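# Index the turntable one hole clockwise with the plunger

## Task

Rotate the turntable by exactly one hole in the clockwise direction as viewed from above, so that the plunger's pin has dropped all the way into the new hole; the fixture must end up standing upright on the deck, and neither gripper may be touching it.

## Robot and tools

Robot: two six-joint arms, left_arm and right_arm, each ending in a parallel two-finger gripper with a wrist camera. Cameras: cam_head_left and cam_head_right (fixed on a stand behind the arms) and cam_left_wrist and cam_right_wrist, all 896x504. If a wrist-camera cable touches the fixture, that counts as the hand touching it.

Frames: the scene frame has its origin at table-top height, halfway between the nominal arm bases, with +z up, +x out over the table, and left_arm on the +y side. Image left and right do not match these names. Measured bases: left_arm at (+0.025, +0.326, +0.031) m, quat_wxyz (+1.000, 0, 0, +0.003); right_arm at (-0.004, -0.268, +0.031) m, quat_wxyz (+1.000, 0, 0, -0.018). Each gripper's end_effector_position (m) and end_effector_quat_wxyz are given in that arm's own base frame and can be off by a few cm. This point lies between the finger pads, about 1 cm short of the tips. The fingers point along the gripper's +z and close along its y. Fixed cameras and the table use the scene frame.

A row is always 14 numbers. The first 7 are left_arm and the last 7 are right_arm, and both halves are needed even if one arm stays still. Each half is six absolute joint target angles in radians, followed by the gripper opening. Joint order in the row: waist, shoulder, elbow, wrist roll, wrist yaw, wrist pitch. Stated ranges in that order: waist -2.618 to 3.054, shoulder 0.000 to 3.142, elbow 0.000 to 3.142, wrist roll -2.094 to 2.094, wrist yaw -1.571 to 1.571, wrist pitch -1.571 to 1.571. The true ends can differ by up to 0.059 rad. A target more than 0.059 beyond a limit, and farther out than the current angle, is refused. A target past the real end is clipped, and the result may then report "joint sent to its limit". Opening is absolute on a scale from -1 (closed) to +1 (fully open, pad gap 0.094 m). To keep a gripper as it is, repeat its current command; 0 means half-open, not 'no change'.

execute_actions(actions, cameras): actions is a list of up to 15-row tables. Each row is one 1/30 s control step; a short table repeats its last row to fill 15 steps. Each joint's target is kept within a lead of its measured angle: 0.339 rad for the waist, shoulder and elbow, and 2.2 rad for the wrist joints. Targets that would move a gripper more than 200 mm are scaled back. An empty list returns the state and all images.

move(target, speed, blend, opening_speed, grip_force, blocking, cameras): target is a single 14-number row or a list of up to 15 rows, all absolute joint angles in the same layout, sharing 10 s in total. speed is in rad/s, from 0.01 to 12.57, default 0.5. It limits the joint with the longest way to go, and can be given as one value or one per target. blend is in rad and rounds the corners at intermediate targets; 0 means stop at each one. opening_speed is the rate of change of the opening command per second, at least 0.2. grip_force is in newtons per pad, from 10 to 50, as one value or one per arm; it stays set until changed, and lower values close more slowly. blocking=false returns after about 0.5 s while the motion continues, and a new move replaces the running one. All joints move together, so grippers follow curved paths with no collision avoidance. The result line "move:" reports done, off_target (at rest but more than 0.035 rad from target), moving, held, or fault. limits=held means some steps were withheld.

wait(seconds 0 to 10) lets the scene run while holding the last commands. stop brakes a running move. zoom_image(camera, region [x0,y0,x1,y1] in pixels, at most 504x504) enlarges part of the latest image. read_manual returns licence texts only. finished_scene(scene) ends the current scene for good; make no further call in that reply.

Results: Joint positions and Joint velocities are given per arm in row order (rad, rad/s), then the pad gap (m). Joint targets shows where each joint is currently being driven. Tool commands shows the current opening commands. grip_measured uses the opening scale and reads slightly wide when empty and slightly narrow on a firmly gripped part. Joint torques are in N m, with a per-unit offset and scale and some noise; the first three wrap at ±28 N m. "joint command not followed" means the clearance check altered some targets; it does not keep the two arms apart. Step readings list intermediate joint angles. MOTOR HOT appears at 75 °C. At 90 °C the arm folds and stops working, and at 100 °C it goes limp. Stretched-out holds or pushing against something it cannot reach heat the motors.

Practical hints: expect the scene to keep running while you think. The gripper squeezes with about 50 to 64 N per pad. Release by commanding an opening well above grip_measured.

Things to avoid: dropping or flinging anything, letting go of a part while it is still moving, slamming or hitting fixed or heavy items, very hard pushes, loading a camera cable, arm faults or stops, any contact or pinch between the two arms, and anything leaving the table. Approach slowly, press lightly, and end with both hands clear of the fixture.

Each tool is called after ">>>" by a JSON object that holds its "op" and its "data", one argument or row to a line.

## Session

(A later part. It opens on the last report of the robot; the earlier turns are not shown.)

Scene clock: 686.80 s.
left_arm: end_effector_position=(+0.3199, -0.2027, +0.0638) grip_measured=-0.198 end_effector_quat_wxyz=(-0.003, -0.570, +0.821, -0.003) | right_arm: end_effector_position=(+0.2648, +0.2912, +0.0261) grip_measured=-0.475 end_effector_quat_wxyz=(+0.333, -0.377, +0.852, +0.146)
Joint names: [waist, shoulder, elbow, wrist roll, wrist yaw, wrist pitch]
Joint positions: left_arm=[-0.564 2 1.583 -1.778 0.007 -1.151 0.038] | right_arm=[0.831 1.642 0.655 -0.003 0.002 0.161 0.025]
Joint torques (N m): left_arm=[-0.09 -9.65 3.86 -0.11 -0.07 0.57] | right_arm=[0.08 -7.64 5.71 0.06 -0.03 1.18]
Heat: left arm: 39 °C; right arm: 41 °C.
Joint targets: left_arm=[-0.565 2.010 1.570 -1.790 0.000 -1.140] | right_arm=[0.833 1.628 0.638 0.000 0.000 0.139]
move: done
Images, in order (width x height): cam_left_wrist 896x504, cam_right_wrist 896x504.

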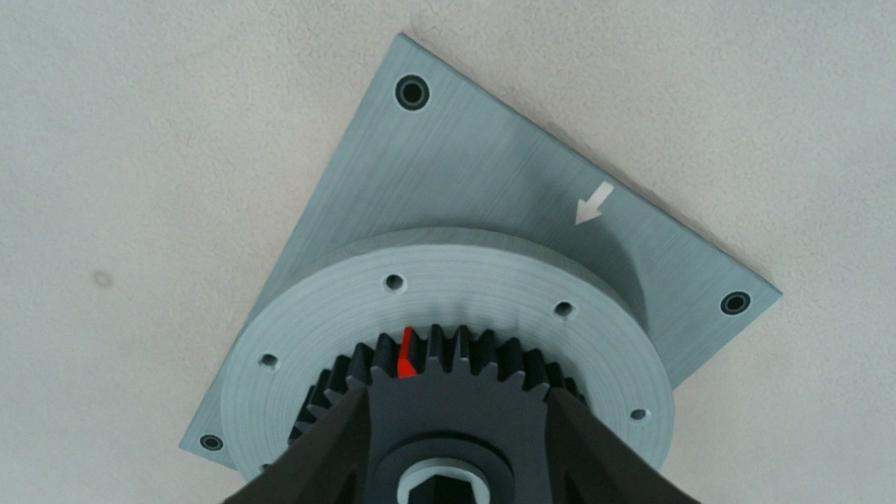

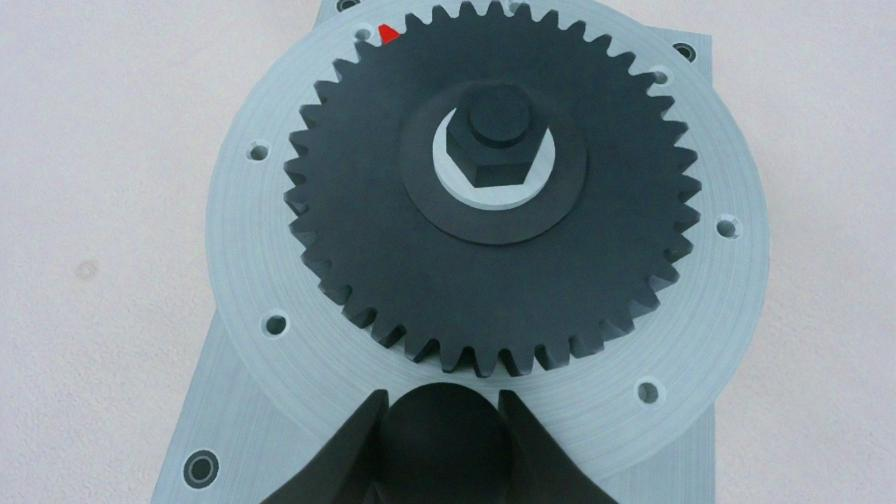

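>>> {"op": "move", "data": {
  "target": [
    [-0.528,2.012,1.57,-1.75,0,-1.14,0.1,0.833,1.628,0.638,0,0,0.139,-0.95],
    [-0.533,2.046,1.482,-1.75,0,-1.02,0.1,0.833,1.628,0.638,0,0,0.139,-0.95]
  ],
  "speed": 0.2,
  "cameras": ["cam_right_wrist","cam_left_wrist"]
}}

Scene clock: 719.63 s.
left_arm: end_effector_position=(+0.3268, -0.1925, +0.0323) grip_measured=+0.098 end_effector_quat_wxyz=(-0.002, -0.576, +0.817, -0.004) | right_arm: end_effector_position=(+0.2648, +0.2912, +0.0261) grip_measured=-0.475 end_effector_quat_wxyz=(+0.333, -0.377, +0.852, +0.146)
Joint names: [waist, shoulder, elbow, wrist roll, wrist yaw, wrist pitch]
Joint positions: left_arm=[-0.532 2.027 1.495 -1.759 0.007 -1.032 0.052] | right_arm=[0.831 1.642 0.655 -0.003 0.002 0.161 0.025]
Joint torques (N m): left_arm=[-0.12 -8.94 3.84 0.11 -0.07 0.54] | right_arm=[0.05 -7.61 5.65 0.04 -0.04 1.18]
Heat: left arm: 38 °C; right arm: 39 °C.
Joint targets: left_arm=[-0.533 2.046 1.482 -1.750 0.000 -1.020] | right_arm=[0.833 1.628 0.638 0.000 0.000 0.139]
move: done
Images, in order (width x height): cam_left_wrist 896x504, cam_right_wrist 896x504.

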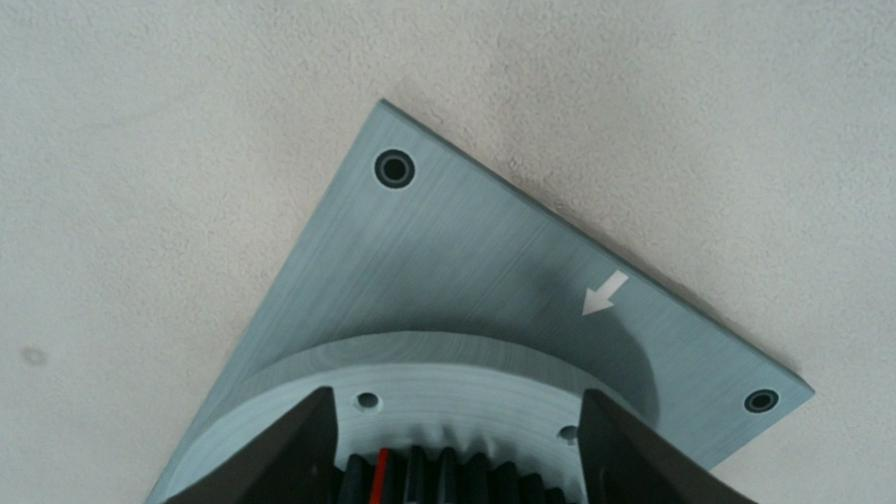

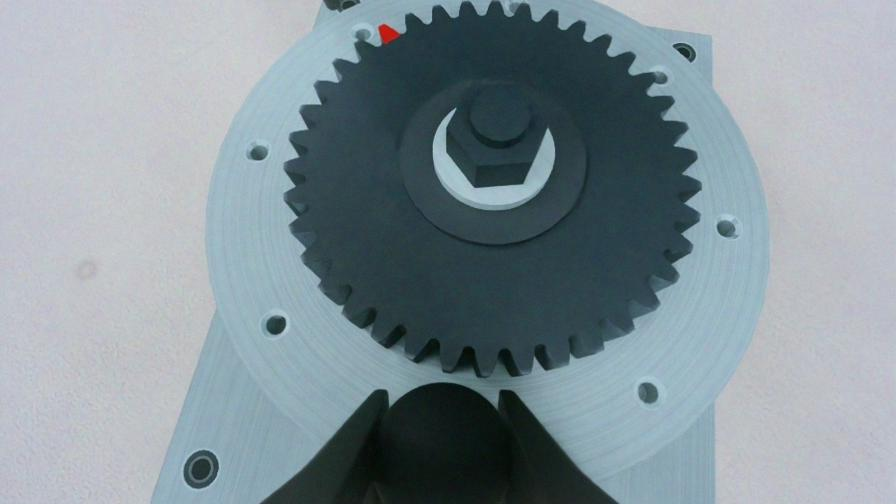

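>>> {"op": "move", "data": {
  "target": [-0.578,2.046,1.482,-1.79,0,-1.02,0.1,0.833,1.628,0.638,0,0,0.139,-0.95],
  "speed": 0.05,
  "cameras": ["cam_right_wrist","cam_left_wrist"]
}}

Scene clock: 730.70 s.
left_arm: end_effector_position=(+0.3189, -0.2056, +0.0323) grip_measured=+0.098 end_effector_quat_wxyz=(-0.002, -0.567, +0.824, -0.005) | right_arm: end_effector_position=(+0.2648, +0.2912, +0.0261) grip_measured=-0.475 end_effector_quat_wxyz=(+0.333, -0.377, +0.852, +0.146)
Joint names: [waist, shoulder, elbow, wrist roll, wrist yaw, wrist pitch]
Joint positions: left_arm=[-0.572 2.027 1.495 -1.778 0.007 -1.031 0.052] | right_arm=[0.831 1.642 0.655 -0.003 0.002 0.161 0.025]
Joint torques (N m): left_arm=[-0.5 -8.94 3.82 -0.13 -0.07 0.56] | right_arm=[0.09 -7.58 5.65 0.06 -0.03 1.17]
Heat: left arm: 37 °C; right arm: 39 °C.
Joint targets: left_arm=[-0.578 2.046 1.482 -1.790 0.000 -1.020] | right_arm=[0.833 1.628 0.638 0.000 0.000 0.139]
move: done
Images, in order (width x height): cam_left_wrist 896x504, cam_right_wrist 896x504.

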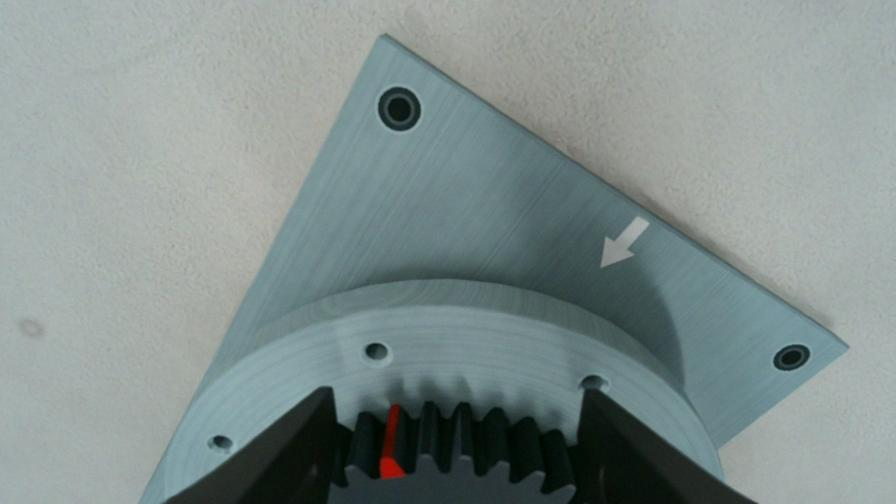

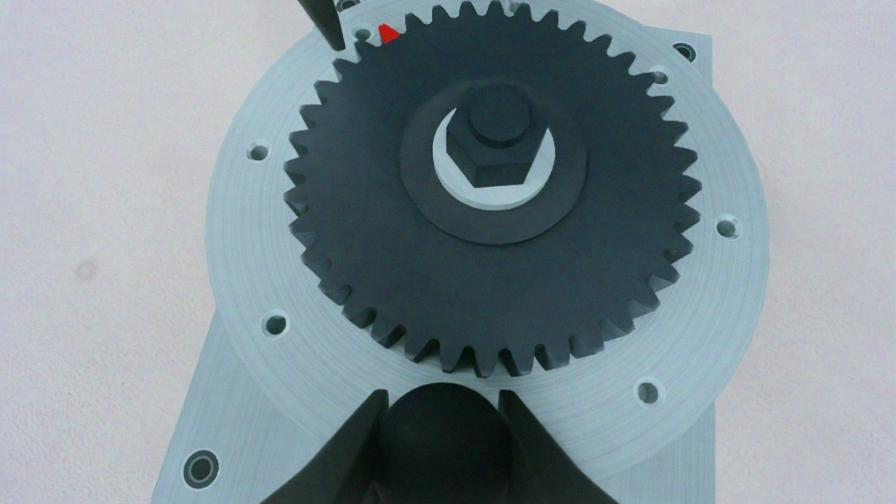

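>>> {"op": "move", "data": {
  "target": [
    [-0.597,2.046,1.482,-1.8,0,-1.02,0.1,0.833,1.628,0.638,0,0,0.139,-0.95],
    [-0.597,2.046,1.482,-1.8,0,-1.02,-0.5,0.833,1.628,0.638,0,0,0.139,-0.95]
  ],
  "speed": 0.05,
  "opening_speed": 0.3,
  "cameras": ["cam_right_wrist","cam_left_wrist"]
}}

Scene clock: 745.30 s.
left_arm: end_effector_position=(+0.3150, -0.2104, +0.0323) grip_measured=-0.162 end_effector_quat_wxyz=(-0.001, -0.564, +0.826, -0.003) | right_arm: end_effector_position=(+0.2648, +0.2912, +0.0261) grip_measured=-0.475 end_effector_quat_wxyz=(+0.333, -0.377, +0.852, +0.146)
Joint names: [waist, shoulder, elbow, wrist roll, wrist yaw, wrist pitch]
Joint positions: left_arm=[-0.589 2.027 1.495 -1.789 0.005 -1.034 0.039] | right_arm=[0.831 1.642 0.655 -0.003 0.002 0.161 0.025]
Joint torques (N m): left_arm=[-0.72 -8.92 3.84 -0.11 -0.05 0.58] | right_arm=[0.05 -7.6 5.68 0.04 -0.03 1.19]
Heat: left arm: 36 °C; right arm: 38 °C.
Joint targets: left_arm=[-0.597 2.046 1.482 -1.800 0.000 -1.020] | right_arm=[0.833 1.628 0.638 0.000 0.000 0.139]
move: done
Images, in order (width x height): cam_left_wrist 896x504, cam_right_wrist 896x504.

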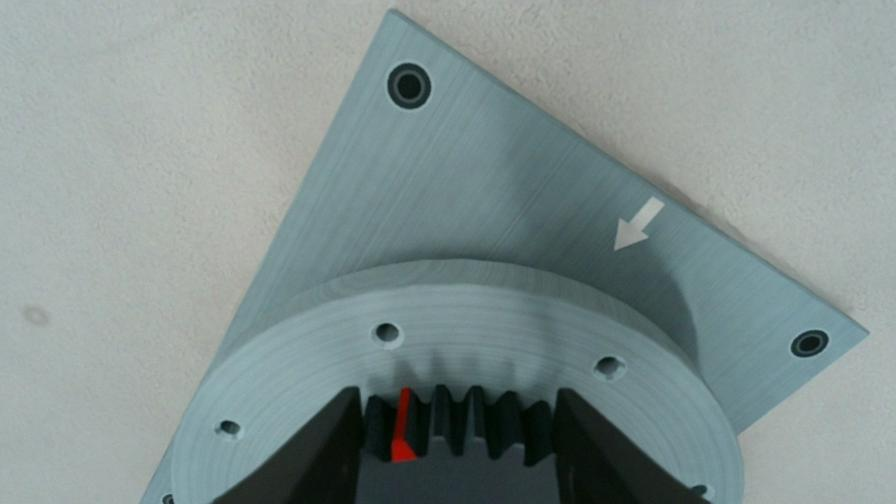

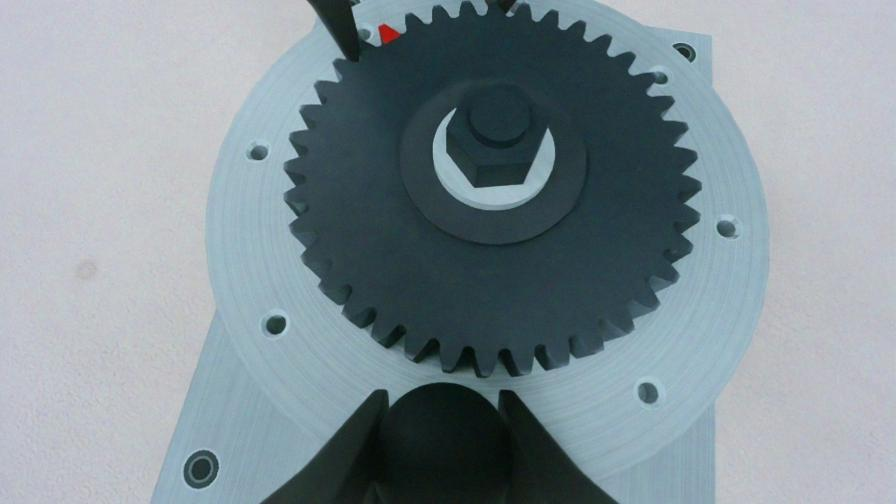

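>>> {"op": "move", "data": {
  "target": [-0.597,2.046,1.482,-1.8,0,-1.02,-0.5,0.833,1.54,0.705,0,0,0.45,-1],
  "speed": 0.15,
  "cameras": ["cam_right_wrist"]
}}

>>> {"op": "move", "data": {
  "target": [-0.597,2.046,1.482,-1.8,0,-1.02,-0.5,0.833,1.51,0.725,0,0,0.6,-1],
  "speed": 0.15,
  "cameras": ["cam_right_wrist","cam_left_wrist"]
}}

Scene clock: 761.10 s.
left_arm: end_effector_position=(+0.3150, -0.2104, +0.0323) grip_measured=-0.162 end_effector_quat_wxyz=(-0.001, -0.564, +0.826, -0.003) | right_arm: end_effector_position=(+0.2677, +0.2944, +0.0327) grip_measured=-0.475 end_effector_quat_wxyz=(+0.345, -0.375, +0.847, +0.151)
Joint names: [waist, shoulder, elbow, wrist roll, wrist yaw, wrist pitch]
Joint positions: left_arm=[-0.589 2.027 1.495 -1.789 0.005 -1.034 0.039] | right_arm=[0.831 1.634 0.655 -0.003 0.002 0.18 0.025]
Joint torques (N m): left_arm=[-0.7 -8.92 3.79 -0.12 -0.04 0.57] | right_arm=[0.02 -14.05 12.19 0.05 -0.03 3.84]
Heat: left arm: 36 °C; right arm: 39 °C.
Joint targets: left_arm=[-0.597 2.046 1.482 -1.800 0.000 -1.020] | right_arm=[0.833 1.540 0.705 0.000 0.000 0.450]
move: off_target (right_arm); right_arm: the wrist pitch is farthest, 0.270 rad from its target
Images, in order (width x height): cam_right_wrist 896x504.

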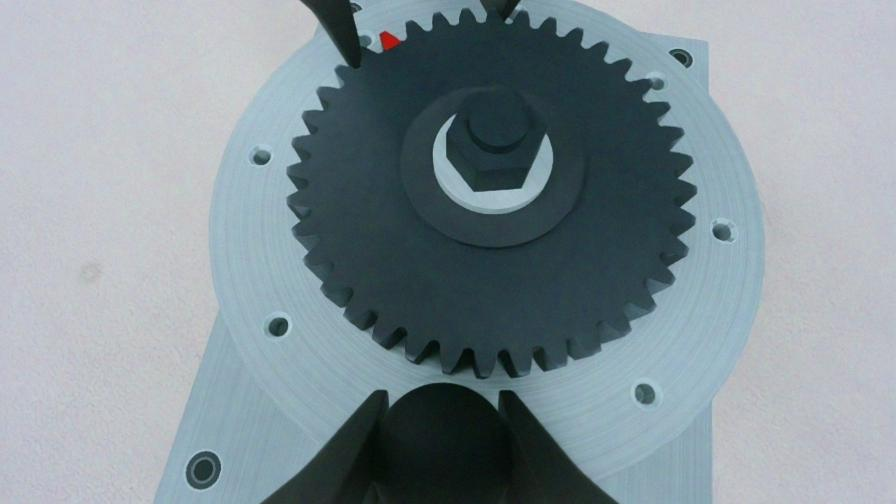

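Scene clock: 761.83 s.
left_arm: end_effector_position=(+0.3150, -0.2104, +0.0323) grip_measured=-0.162 end_effector_quat_wxyz=(-0.001, -0.564, +0.826, -0.003) | right_arm: end_effector_position=(+0.2653, +0.2918, +0.0288) grip_measured=-0.475 end_effector_quat_wxyz=(+0.338, -0.376, +0.850, +0.148)
Joint names: [waist, shoulder, elbow, wrist roll, wrist yaw, wrist pitch]
Joint positions: left_arm=[-0.589 2.027 1.495 -1.789 0.005 -1.034 0.039] | right_arm=[0.831 1.635 0.651 -0.003 0.002 0.169 0.025]
Joint torques (N m): left_arm=[-0.7 -8.92 3.82 -0.12 -0.04 0.57] | right_arm=[-0.05 -6.68 7.56 0.03 -0.01 1.52]
Heat: left arm: 36 °C; right arm: 40 °C.
Joint targets: left_arm=[-0.597 2.046 1.482 -1.800 0.000 -1.020] | right_arm=[0.831 1.633 0.655 -0.003 0.002 0.185]
move: held (right_arm; a check stopped the path); limits=held; right_arm: the wrist pitch is farthest, 0.431 rad from its target
joint command not followed: on one or more control steps a check withheld the commanded joint targets of the right arm, and it was not sent them on those steps.
cause: the commanded joint targets, or the way to them, would bring a part of the robot too close to another arm (this arm's fingers and the left arm's wrist (the part past the wrist yaw), at the place that arm is still heading or pushing toward).
Images, in order (width x height): cam_left_wrist 896x504, cam_right_wrist 896x504.

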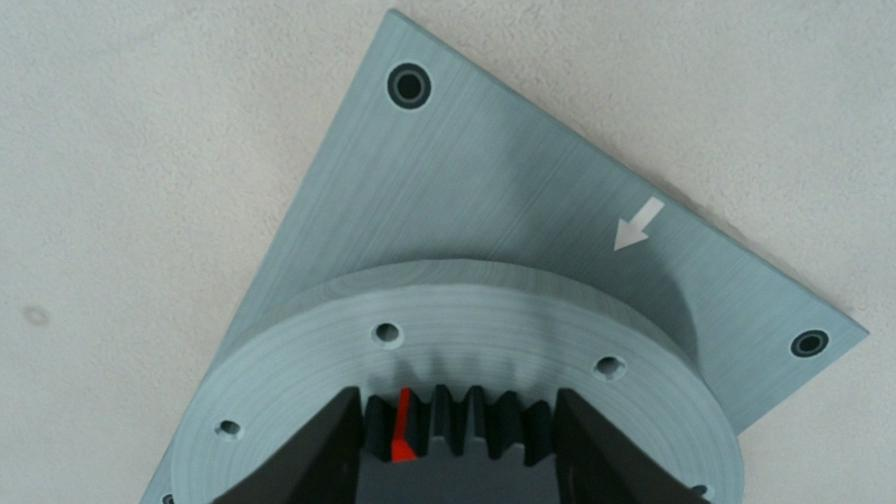

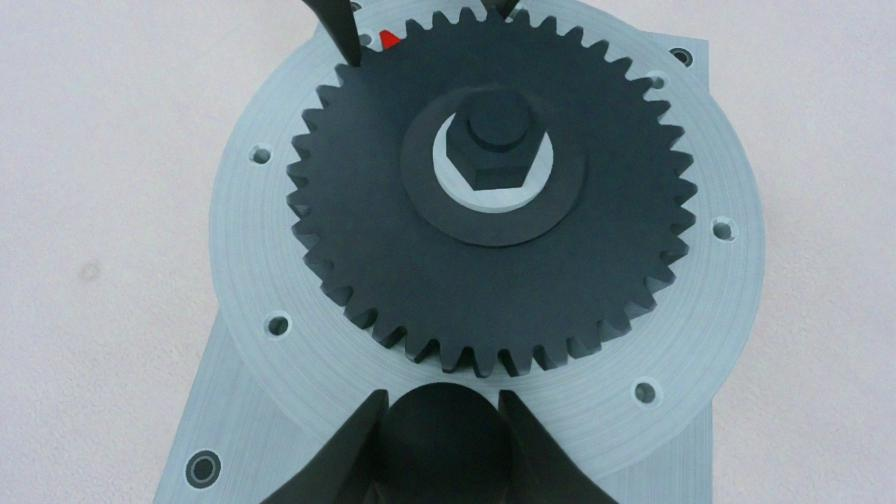

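>>> {"op": "move", "data": {
  "target": [-0.597,2.046,1.482,-1.8,0,-1.02,-0.5,0.833,1.52,0.705,0,0,0.47,-1],
  "speed": 0.15,
  "cameras": ["cam_right_wrist"]
}}

>>> {"op": "move", "data": {
  "target": [-0.597,2.046,1.482,-1.8,0,-1.02,-0.5,0.833,1.48,0.705,0,0,0.48,-1],
  "speed": 0.1,
  "cameras": ["cam_right_wrist"]
}}

Scene clock: 773.20 s.
left_arm: end_effector_position=(+0.3150, -0.2104, +0.0323) grip_measured=-0.162 end_effector_quat_wxyz=(-0.001, -0.564, +0.826, -0.003) | right_arm: end_effector_position=(+0.2679, +0.2946, +0.0357) grip_measured=-0.475 end_effector_quat_wxyz=(+0.349, -0.374, +0.845, +0.153)
Joint names: [waist, shoulder, elbow, wrist roll, wrist yaw, wrist pitch]
Joint positions: left_arm=[-0.589 2.027 1.495 -1.789 0.005 -1.034 0.039] | right_arm=[0.831 1.624 0.651 -0.003 0.002 0.185 0.025]
Joint torques (N m): left_arm=[-0.66 -8.96 3.84 -0.11 -0.04 0.58] | right_arm=[0.1 -14.82 12.55 0.05 -0.03 4]
Heat: left arm: 35 °C; right arm: 41 °C.
Joint targets: left_arm=[-0.597 2.046 1.482 -1.800 0.000 -1.020] | right_arm=[0.833 1.520 0.705 0.000 0.000 0.470]
move: off_target (right_arm); right_arm: the wrist pitch is farthest, 0.285 rad from its target
Images, in order (width x height): cam_right_wrist 896x504.

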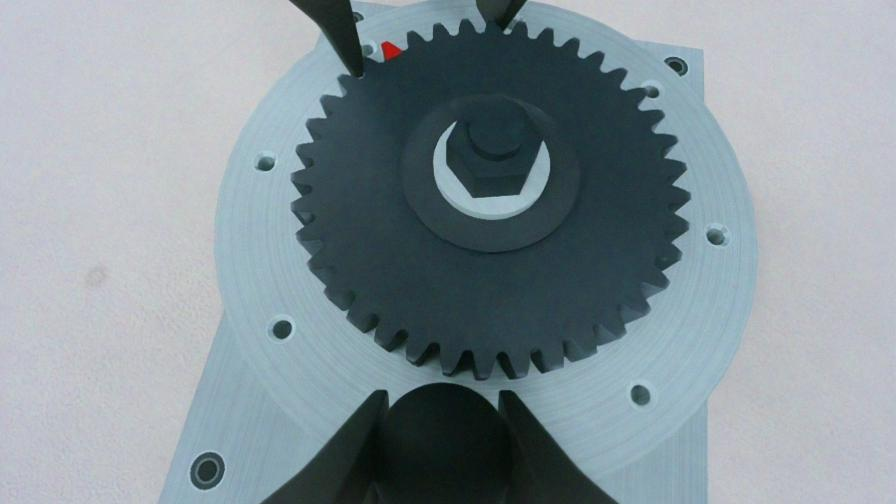

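Scene clock: 773.90 s.
left_arm: end_effector_position=(+0.3150, -0.2104, +0.0323) grip_measured=-0.162 end_effector_quat_wxyz=(-0.001, -0.564, +0.826, -0.003) | right_arm: end_effector_position=(+0.2680, +0.2948, +0.0376) grip_measured=-0.475 end_effector_quat_wxyz=(+0.351, -0.374, +0.845, +0.154)
Joint names: [waist, shoulder, elbow, wrist roll, wrist yaw, wrist pitch]
Joint positions: left_arm=[-0.589 2.027 1.495 -1.789 0.005 -1.034 0.039] | right_arm=[0.831 1.618 0.651 -0.003 0.002 0.183 0.025]
Joint torques (N m): left_arm=[-0.69 -8.96 3.81 -0.13 -0.04 0.57] | right_arm=[0.08 -17.57 12.6 0.05 -0.05 4.11]
Heat: left arm: 35 °C; right arm: 42 °C.
Joint targets: left_arm=[-0.597 2.046 1.482 -1.800 0.000 -1.020] | right_arm=[0.833 1.480 0.705 0.000 0.000 0.480]
move: off_target (right_arm); right_arm: the wrist pitch is farthest, 0.297 rad from its target
Images, in order (width x height): cam_right_wrist 896x504.

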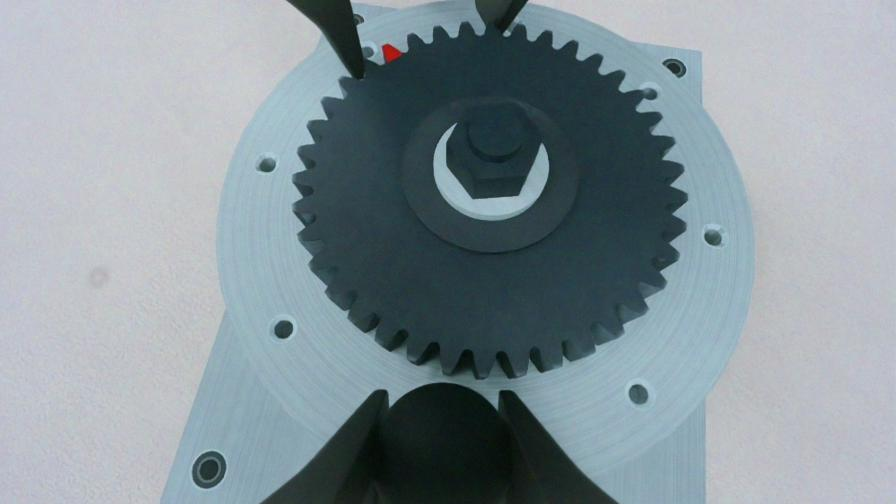

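>>> {"op": "move", "data": {
  "target": [-0.597,2.046,1.482,-1.8,0,-1.02,-0.5,0.833,1.44,0.72,0,0,0.48,-1],
  "speed": 0.1,
  "cameras": ["cam_right_wrist","cam_left_wrist"]
}}

Scene clock: 779.27 s.
left_arm: end_effector_position=(+0.3140, -0.2118, +0.0323) grip_measured=-0.162 end_effector_quat_wxyz=(-0.003, -0.564, +0.826, -0.003) | right_arm: end_effector_position=(+0.2650, +0.2914, +0.0385) grip_measured=-0.475 end_effector_quat_wxyz=(+0.345, -0.375, +0.847, +0.151)
Joint names: [waist, shoulder, elbow, wrist roll, wrist yaw, wrist pitch]
Joint positions: left_arm=[-0.592 2.027 1.495 -1.79 0.008 -1.034 0.039] | right_arm=[0.831 1.6 0.651 -0.003 0.002 0.15 0.025]
Joint torques (N m): left_arm=[-0.4 -8.95 3.82 -0.1 -0.07 0.58] | right_arm=[0.12 -19.23 14.06 0.07 -0.04 4.38]
Heat: left arm: 35 °C; right arm: 46 °C.
Joint targets: left_arm=[-0.597 2.046 1.482 -1.800 0.000 -1.020] | right_arm=[0.833 1.440 0.720 0.000 0.000 0.480]
move: off_target (right_arm); right_arm: the wrist pitch is farthest, 0.330 rad from its target
Images, in order (width x height): cam_left_wrist 896x504, cam_right_wrist 896x504.

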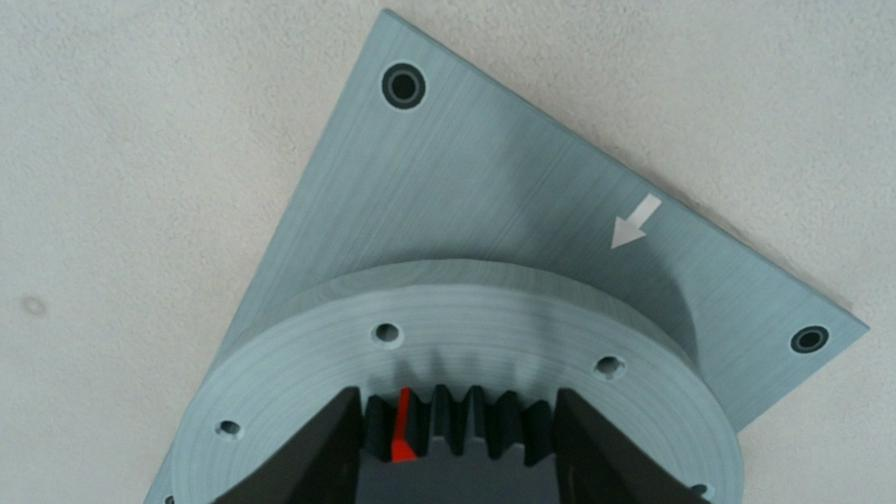

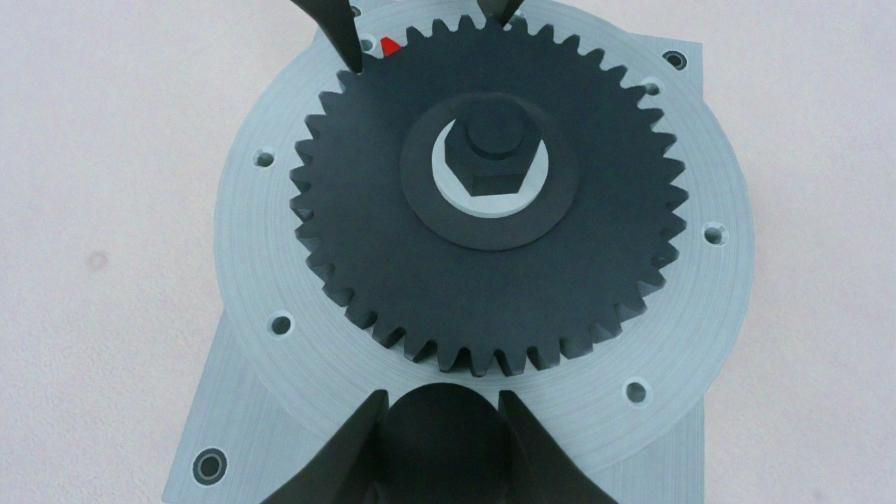

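>>> {"op": "move", "data": {
  "target": [
    [-0.587,2.0825,1.559,-1.625,0,-1.065,-0.6,0.833,1.44,0.72,0,0,0.48,-1],
    [-0.587,2.113,1.606,-1.474,0,-1.085,-0.6,0.833,1.44,0.72,0,0,0.48,-1]
  ],
  "speed": 0.15,
  "blend": 0.03,
  "cameras": ["cam_right_wrist","cam_left_wrist"]
}}

Scene clock: 803.30 s.
left_arm: end_effector_position=(+0.3259, -0.2198, +0.0322) grip_measured=-0.162 end_effector_quat_wxyz=(-0.004, -0.434, +0.901, -0.001) | right_arm: end_effector_position=(+0.2650, +0.2914, +0.0385) grip_measured=-0.475 end_effector_quat_wxyz=(+0.345, -0.375, +0.847, +0.151)
Joint names: [waist, shoulder, elbow, wrist roll, wrist yaw, wrist pitch]
Joint positions: left_arm=[-0.592 2.086 1.583 -1.49 0.008 -1.069 0.039] | right_arm=[0.831 1.6 0.651 -0.003 0.002 0.15 0.025]
Joint torques (N m): left_arm=[0.4 -8.79 6.56 0.23 -0.08 0.2] | right_arm=[0.09 -19.25 14.13 0.07 -0.04 4.39]
Heat: left arm: 35 °C; right arm: 71 °C.
Joint targets: left_arm=[-0.587 2.113 1.606 -1.474 0.000 -1.085] | right_arm=[0.833 1.440 0.720 0.000 0.000 0.480]
move: off_target (right_arm); right_arm: the wrist pitch is farthest, 0.330 rad from its target
Images, in order (width x height): cam_left_wrist 896x504, cam_right_wrist 896x504.

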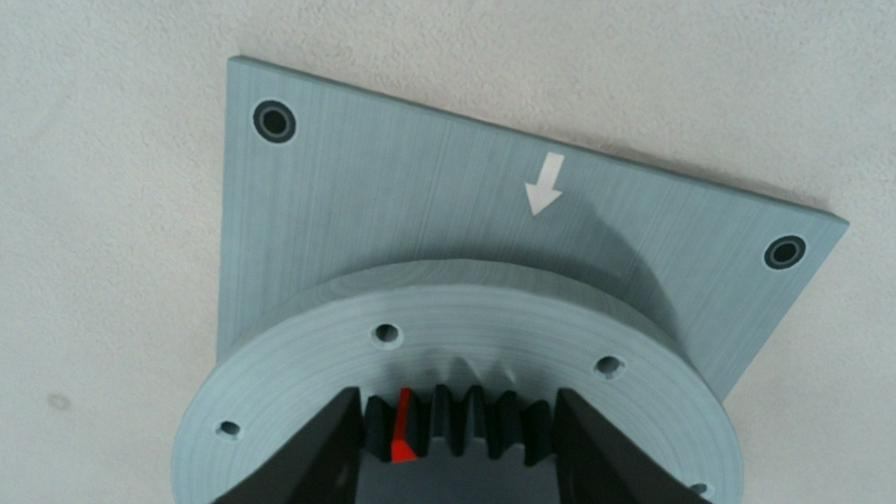

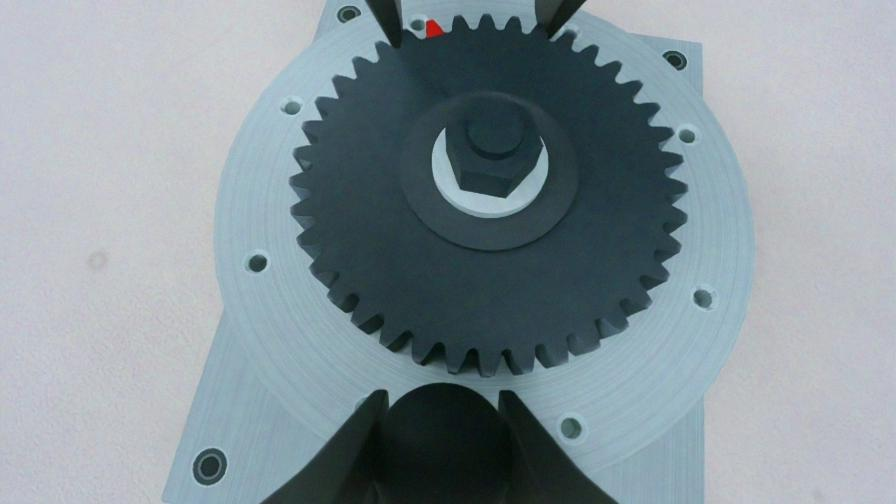

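>>> {"op": "move", "data": {
  "target": [
    [-0.587,2.113,1.606,-1.474,0,-1.085,-0.6,0.833,1.63,0.655,0,0,0.2,-1],
    [-0.587,2.113,1.606,-1.474,0,-1.085,-0.6,0.833,1.63,0.65,0,0,0.18,0.3]
  ],
  "speed": 0.2,
  "cameras": ["cam_right_wrist"]
}}

Scene clock: 811.77 s.
left_arm: end_effector_position=(+0.3257, -0.2201, +0.0322) grip_measured=-0.162 end_effector_quat_wxyz=(-0.005, -0.434, +0.901, -0.002) | right_arm: end_effector_position=(+0.2657, +0.2923, +0.0351) grip_measured=+0.298 end_effector_quat_wxyz=(+0.345, -0.375, +0.847, +0.151)
Joint names: [waist, shoulder, elbow, wrist roll, wrist yaw, wrist pitch]
Joint positions: left_arm=[-0.592 2.086 1.583 -1.489 0.01 -1.069 0.039] | right_arm=[0.831 1.615 0.649 -0.003 0.002 0.167 0.061]
Joint torques (N m): left_arm=[0.43 -8.79 6.57 0.19 -0.11 0.22] | right_arm=[0.12 -5.19 7.36 0.05 -0.04 1.51]
Heat: left arm: 36 °C; right arm: 70 °C.
Joint targets: left_arm=[-0.587 2.113 1.606 -1.474 0.000 -1.085] | right_arm=[0.833 1.630 0.650 0.000 0.000 0.180]
move: done; target 2's new numbers were sent with right_arm's wrist pitch 0.048 rad from that target
Images, in order (width x height): cam_right_wrist 896x504.

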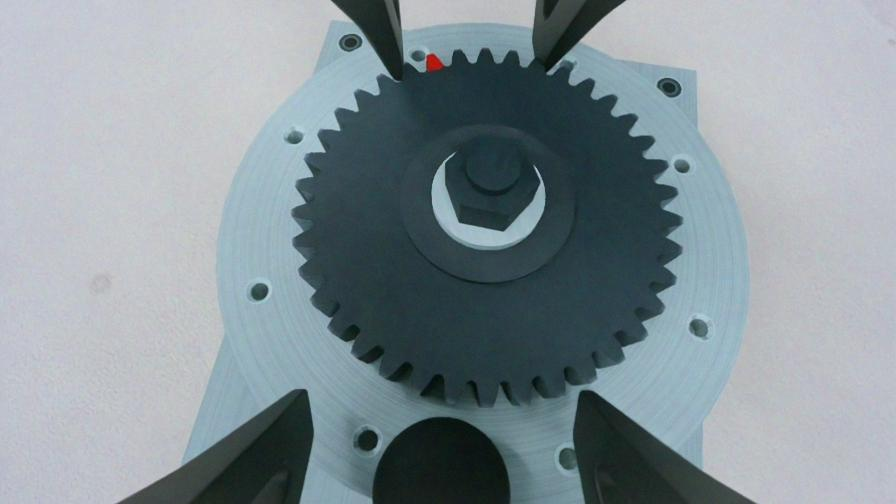

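>>> {"op": "move", "data": {
  "target": [
    [-0.588,2.153,1.666,-1.289,0,-1.108,-0.6,0.833,1.63,0.65,0,0,0.18,1],
    [-0.593,2.181,1.711,-1.166,0,-1.121,-0.6,0.833,1.63,0.65,0,0,0.18,1]
  ],
  "speed": 0.15,
  "blend": 0.03,
  "cameras": ["cam_right_wrist","cam_left_wrist"]
}}

Scene clock: 825.23 s.
left_arm: end_effector_position=(+0.3358, -0.2218, +0.0297) grip_measured=-0.599 end_effector_quat_wxyz=(-0.008, -0.289, +0.957, +0.015) | right_arm: end_effector_position=(+0.2658, +0.2923, +0.0352) grip_measured=+0.998 end_effector_quat_wxyz=(+0.345, -0.375, +0.847, +0.151)
Joint names: [waist, shoulder, elbow, wrist roll, wrist yaw, wrist pitch]
Joint positions: left_arm=[-0.589 2.156 1.681 -1.176 -0.006 -1.13 0.019] | right_arm=[0.831 1.615 0.649 -0.003 0.002 0.167 0.094]
Joint torques (N m): left_arm=[-0.38 -9.48 7.12 0.11 0.05 0.44] | right_arm=[0.08 -5.23 7.38 0.04 -0.04 1.52]
Heat: left arm: 36 °C; right arm: 56 °C.
Joint targets: left_arm=[-0.593 2.181 1.711 -1.166 0.000 -1.121] | right_arm=[0.833 1.630 0.650 0.000 0.000 0.180]
move: done; blend cut to 0 rad at target 1
Images, in order (width x height): cam_left_wrist 896x504, cam_right_wrist 896x504.

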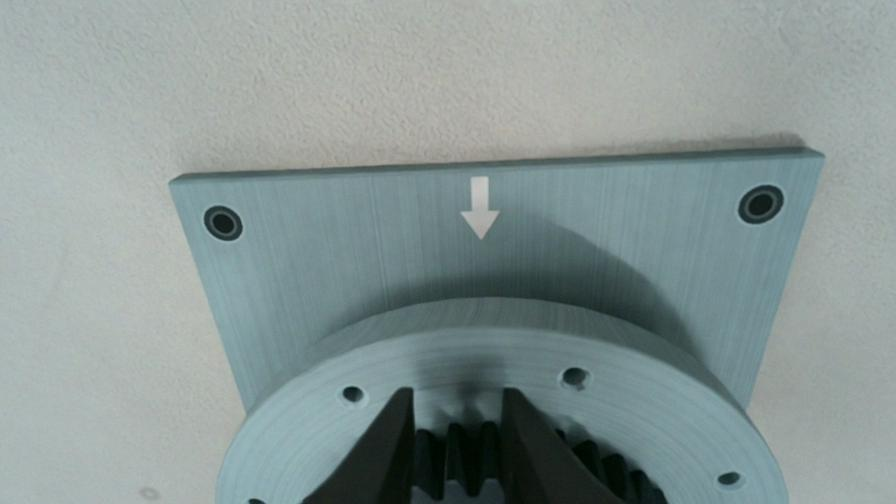

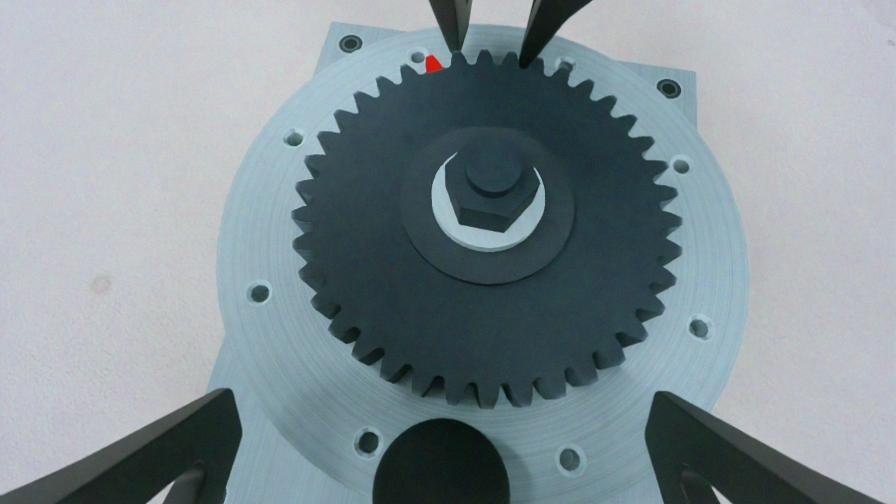

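>>> {"op": "move", "data": {
  "target": [
    [-0.589,2.18,1.705,-1.18,0,-1.125,0.1,0.833,1.63,0.65,0,0,0.18,1],
    [-0.56,2.16,1.67,-1.3,0,-1.11,0.1,0.833,1.63,0.65,0,0,0.18,1],
    [-0.56,2.11,1.573,-1.5,0,-1.055,0.1,0.833,1.63,0.65,0,0,0.18,1],
    [-0.606,2.107,1.568,-1.5,0,-1.052,0.1,0.833,1.63,0.65,0,0,0.18,1]
  ],
  "speed": 0.15,
  "cameras": ["cam_right_wrist","cam_left_wrist"]
}}

Scene clock: 845.87 s.
left_arm: end_effector_position=(+0.3328, -0.2205, +0.0229) grip_measured=+0.099 end_effector_quat_wxyz=(+0.004, -0.434, +0.901, +0.003) | right_arm: end_effector_position=(+0.2658, +0.2923, +0.0352) grip_measured=+0.998 end_effector_quat_wxyz=(+0.345, -0.375, +0.847, +0.151)
Joint names: [waist, shoulder, elbow, wrist roll, wrist yaw, wrist pitch]
Joint positions: left_arm=[-0.592 2.119 1.595 -1.49 -0.009 -1.048 0.052] | right_arm=[0.831 1.615 0.649 -0.003 0.002 0.167 0.094]
Joint torques (N m): left_arm=[-1.25 -12.57 2.74 -0.11 0.08 0.36] | right_arm=[0.06 -5.23 7.36 0.04 -0.05 1.51]
Heat: left arm: 36 °C; right arm: 49 °C.
Joint targets: left_arm=[-0.606 2.107 1.568 -1.500 0.000 -1.052] | right_arm=[0.833 1.630 0.650 0.000 0.000 0.180]
move: done
Images, in order (width x height): cam_left_wrist 896x504, cam_right_wrist 896x504.

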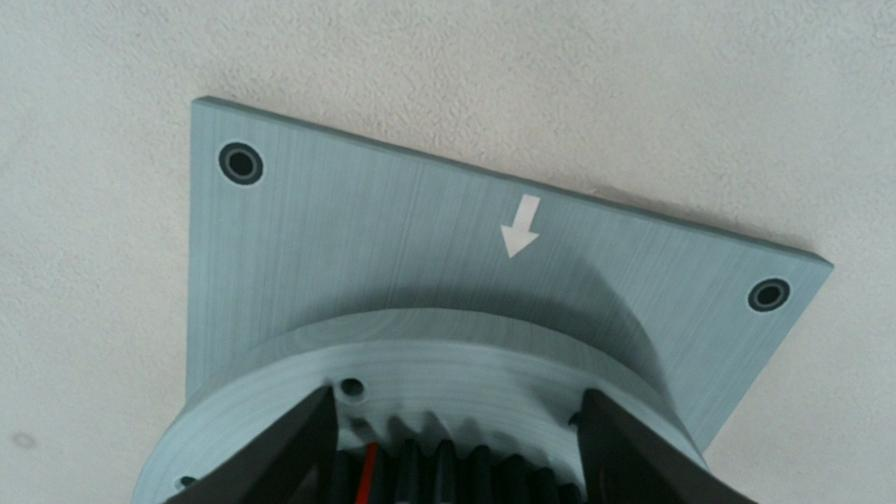

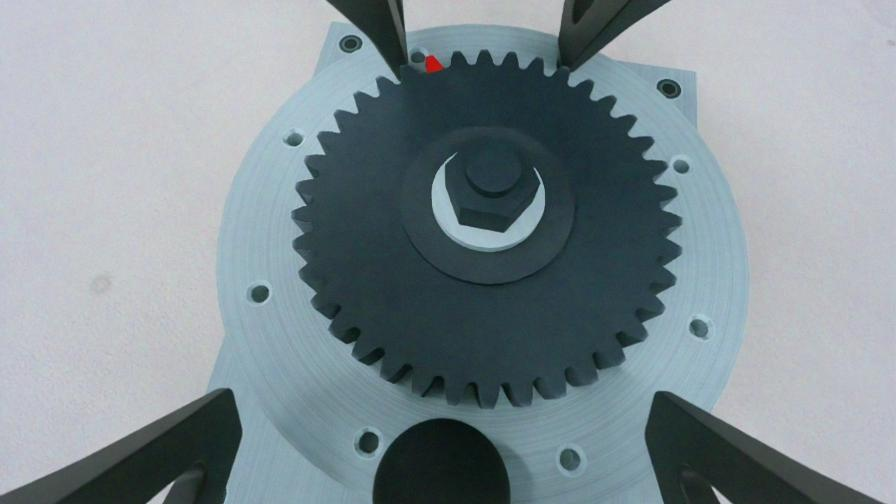

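>>> {"op": "move", "data": {
  "target": [
    [-0.585,2.07,1.565,-1.5,0,-1.07,0.1,0.833,1.63,0.65,0,0,0.18,1],
    [-0.606,2.07,1.565,-1.5,0,-1.07,0.1,0.833,1.63,0.65,0,0,0.18,1]
  ],
  "speed": 0.1,
  "cameras": ["cam_left_wrist"]
}}

Scene clock: 852.80 s.
left_arm: end_effector_position=(+0.3283, -0.2212, +0.0240) grip_measured=+0.099 end_effector_quat_wxyz=(+0.001, -0.432, +0.902, +0.002) | right_arm: end_effector_position=(+0.2658, +0.2923, +0.0352) grip_measured=+0.998 end_effector_quat_wxyz=(+0.345, -0.375, +0.847, +0.151)
Joint names: [waist, shoulder, elbow, wrist roll, wrist yaw, wrist pitch]
Joint positions: left_arm=[-0.597 2.107 1.581 -1.49 -0.003 -1.048 0.052] | right_arm=[0.831 1.615 0.649 -0.003 0.002 0.167 0.094]
Joint torques (N m): left_arm=[-0.76 -14.98 3.52 -0.1 0.02 0.15] | right_arm=[0.1 -5.29 7.38 0.05 -0.03 1.5]
Heat: left arm: 37 °C; right arm: 48 °C.
Joint targets: left_arm=[-0.606 2.070 1.565 -1.500 0.000 -1.070] | right_arm=[0.833 1.630 0.650 0.000 0.000 0.180]
move: off_target (left_arm); left_arm: the shoulder is farthest, 0.037 rad from its target
Images, in order (width x height): cam_left_wrist 896x504.

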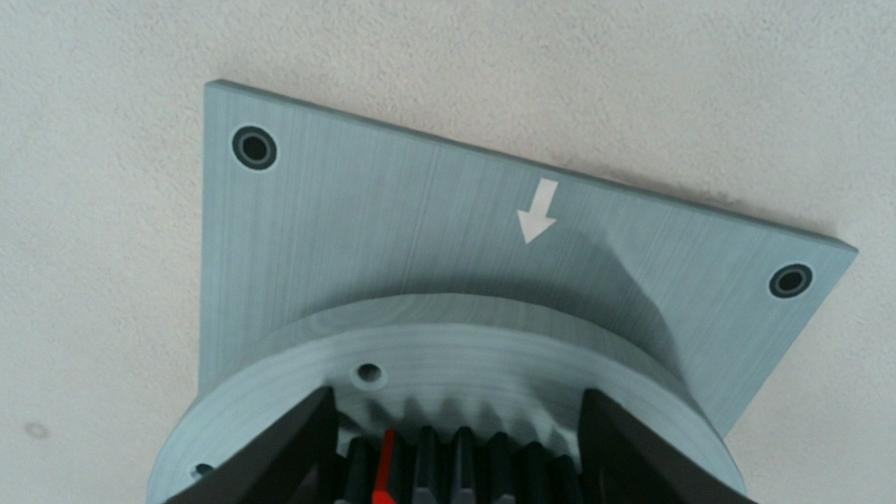

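>>> {"op": "move", "data": {
  "target": [
    [-0.6,2.045,1.563,-1.5,0,-1.075,0.1,0.833,1.63,0.65,0,0,0.18,1],
    [-0.614,2.05,1.563,-1.5,0,-1.07,0.1,0.833,1.63,0.65,0,0,0.18,1]
  ],
  "speed": 0.1,
  "cameras": ["cam_left_wrist"]
}}

Scene clock: 861.80 s.
left_arm: end_effector_position=(+0.3263, -0.2254, +0.0327) grip_measured=+0.099 end_effector_quat_wxyz=(+0.004, -0.427, +0.904, -0.006) | right_arm: end_effector_position=(+0.2658, +0.2923, +0.0352) grip_measured=+0.998 end_effector_quat_wxyz=(+0.345, -0.375, +0.847, +0.151)
Joint names: [waist, shoulder, elbow, wrist roll, wrist yaw, wrist pitch]
Joint positions: left_arm=[-0.607 2.084 1.581 -1.49 -0.001 -1.054 0.052] | right_arm=[0.831 1.615 0.649 -0.003 0.002 0.167 0.094]
Joint torques (N m): left_arm=[-0.61 -14.49 3.45 -0.1 -0.01 0.25] | right_arm=[0.03 -5.29 7.38 0.04 -0.03 1.52]
Heat: left arm: 39 °C; right arm: 48 °C.
Joint targets: left_arm=[-0.614 2.050 1.563 -1.500 0.000 -1.070] | right_arm=[0.833 1.630 0.650 0.000 0.000 0.180]
move: done
Images, in order (width x height): cam_left_wrist 896x504.

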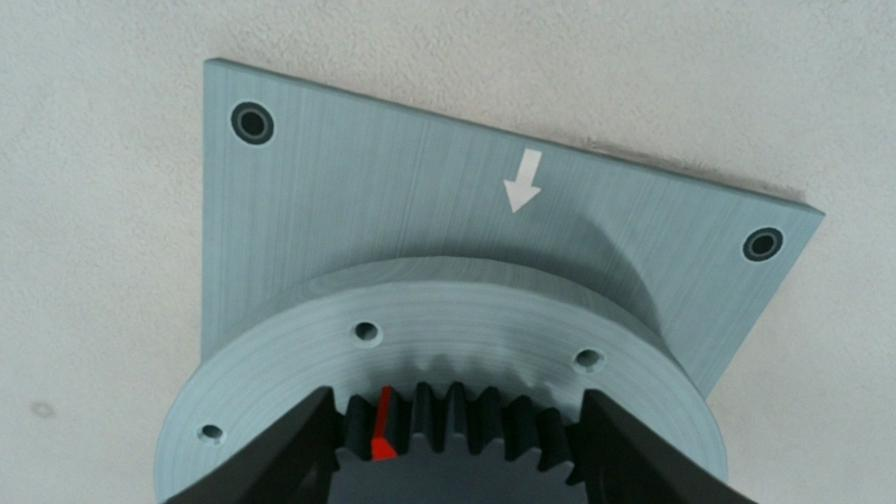

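>>> {"op": "move", "data": {
  "target": [
    [-0.614,2.05,1.563,-1.5,0,-1.07,0.1,0.833,1.595,0.622,0,0,0.137,1],
    [-0.614,2.05,1.563,-1.5,0,-1.07,-0.6,0.833,1.595,0.622,0,0,0.137,-1]
  ],
  "speed": 0.1,
  "opening_speed": 1,
  "cameras": ["cam_right_wrist","cam_left_wrist"]
}}

Scene clock: 873.67 s.
left_arm: end_effector_position=(+0.3257, -0.2249, +0.0323) grip_measured=-0.028 end_effector_quat_wxyz=(+0.003, -0.428, +0.904, -0.005) | right_arm: end_effector_position=(+0.2596, +0.2855, +0.0260) grip_measured=-0.482 end_effector_quat_wxyz=(+0.330, -0.378, +0.853, +0.144)
Joint names: [waist, shoulder, elbow, wrist roll, wrist yaw, wrist pitch]
Joint positions: left_arm=[-0.607 2.084 1.58 -1.491 -0.001 -1.055 0.046] | right_arm=[0.831 1.615 0.632 -0.003 0.002 0.15 0.024]
Joint torques (N m): left_arm=[-0.58 -14.48 3.56 -0.1 0 0.26] | right_arm=[0.08 -7.88 6.34 0.06 -0.04 1.24]
Heat: left arm: 38 °C; right arm: 47 °C.
Joint targets: left_arm=[-0.614 2.050 1.563 -1.500 0.000 -1.070] | right_arm=[0.833 1.595 0.622 0.000 0.000 0.137]
move: done
Images, in order (width x height): cam_left_wrist 896x504, cam_right_wrist 896x504.

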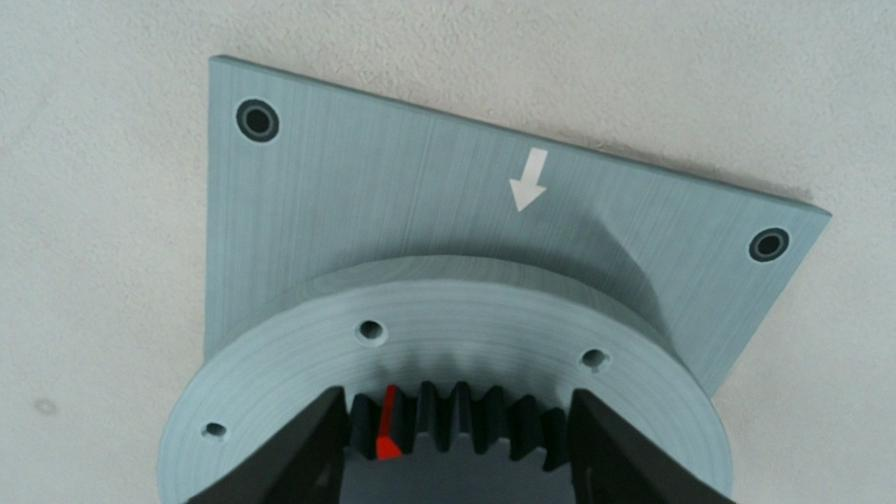

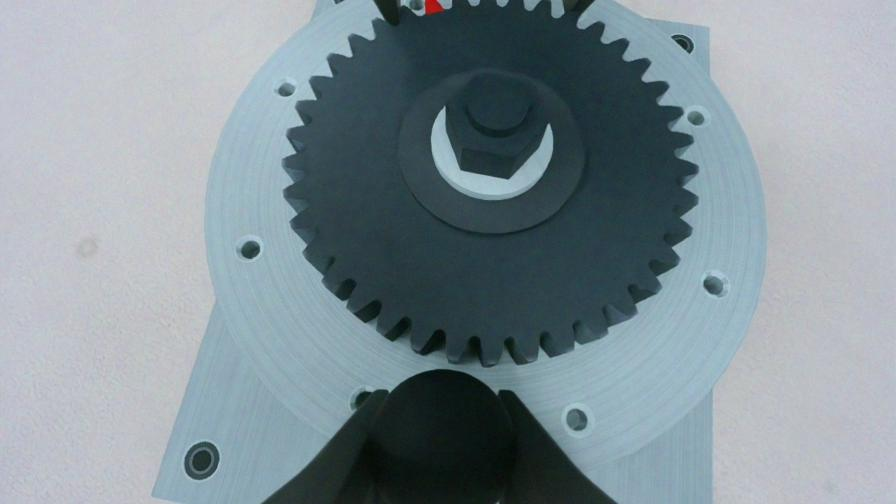

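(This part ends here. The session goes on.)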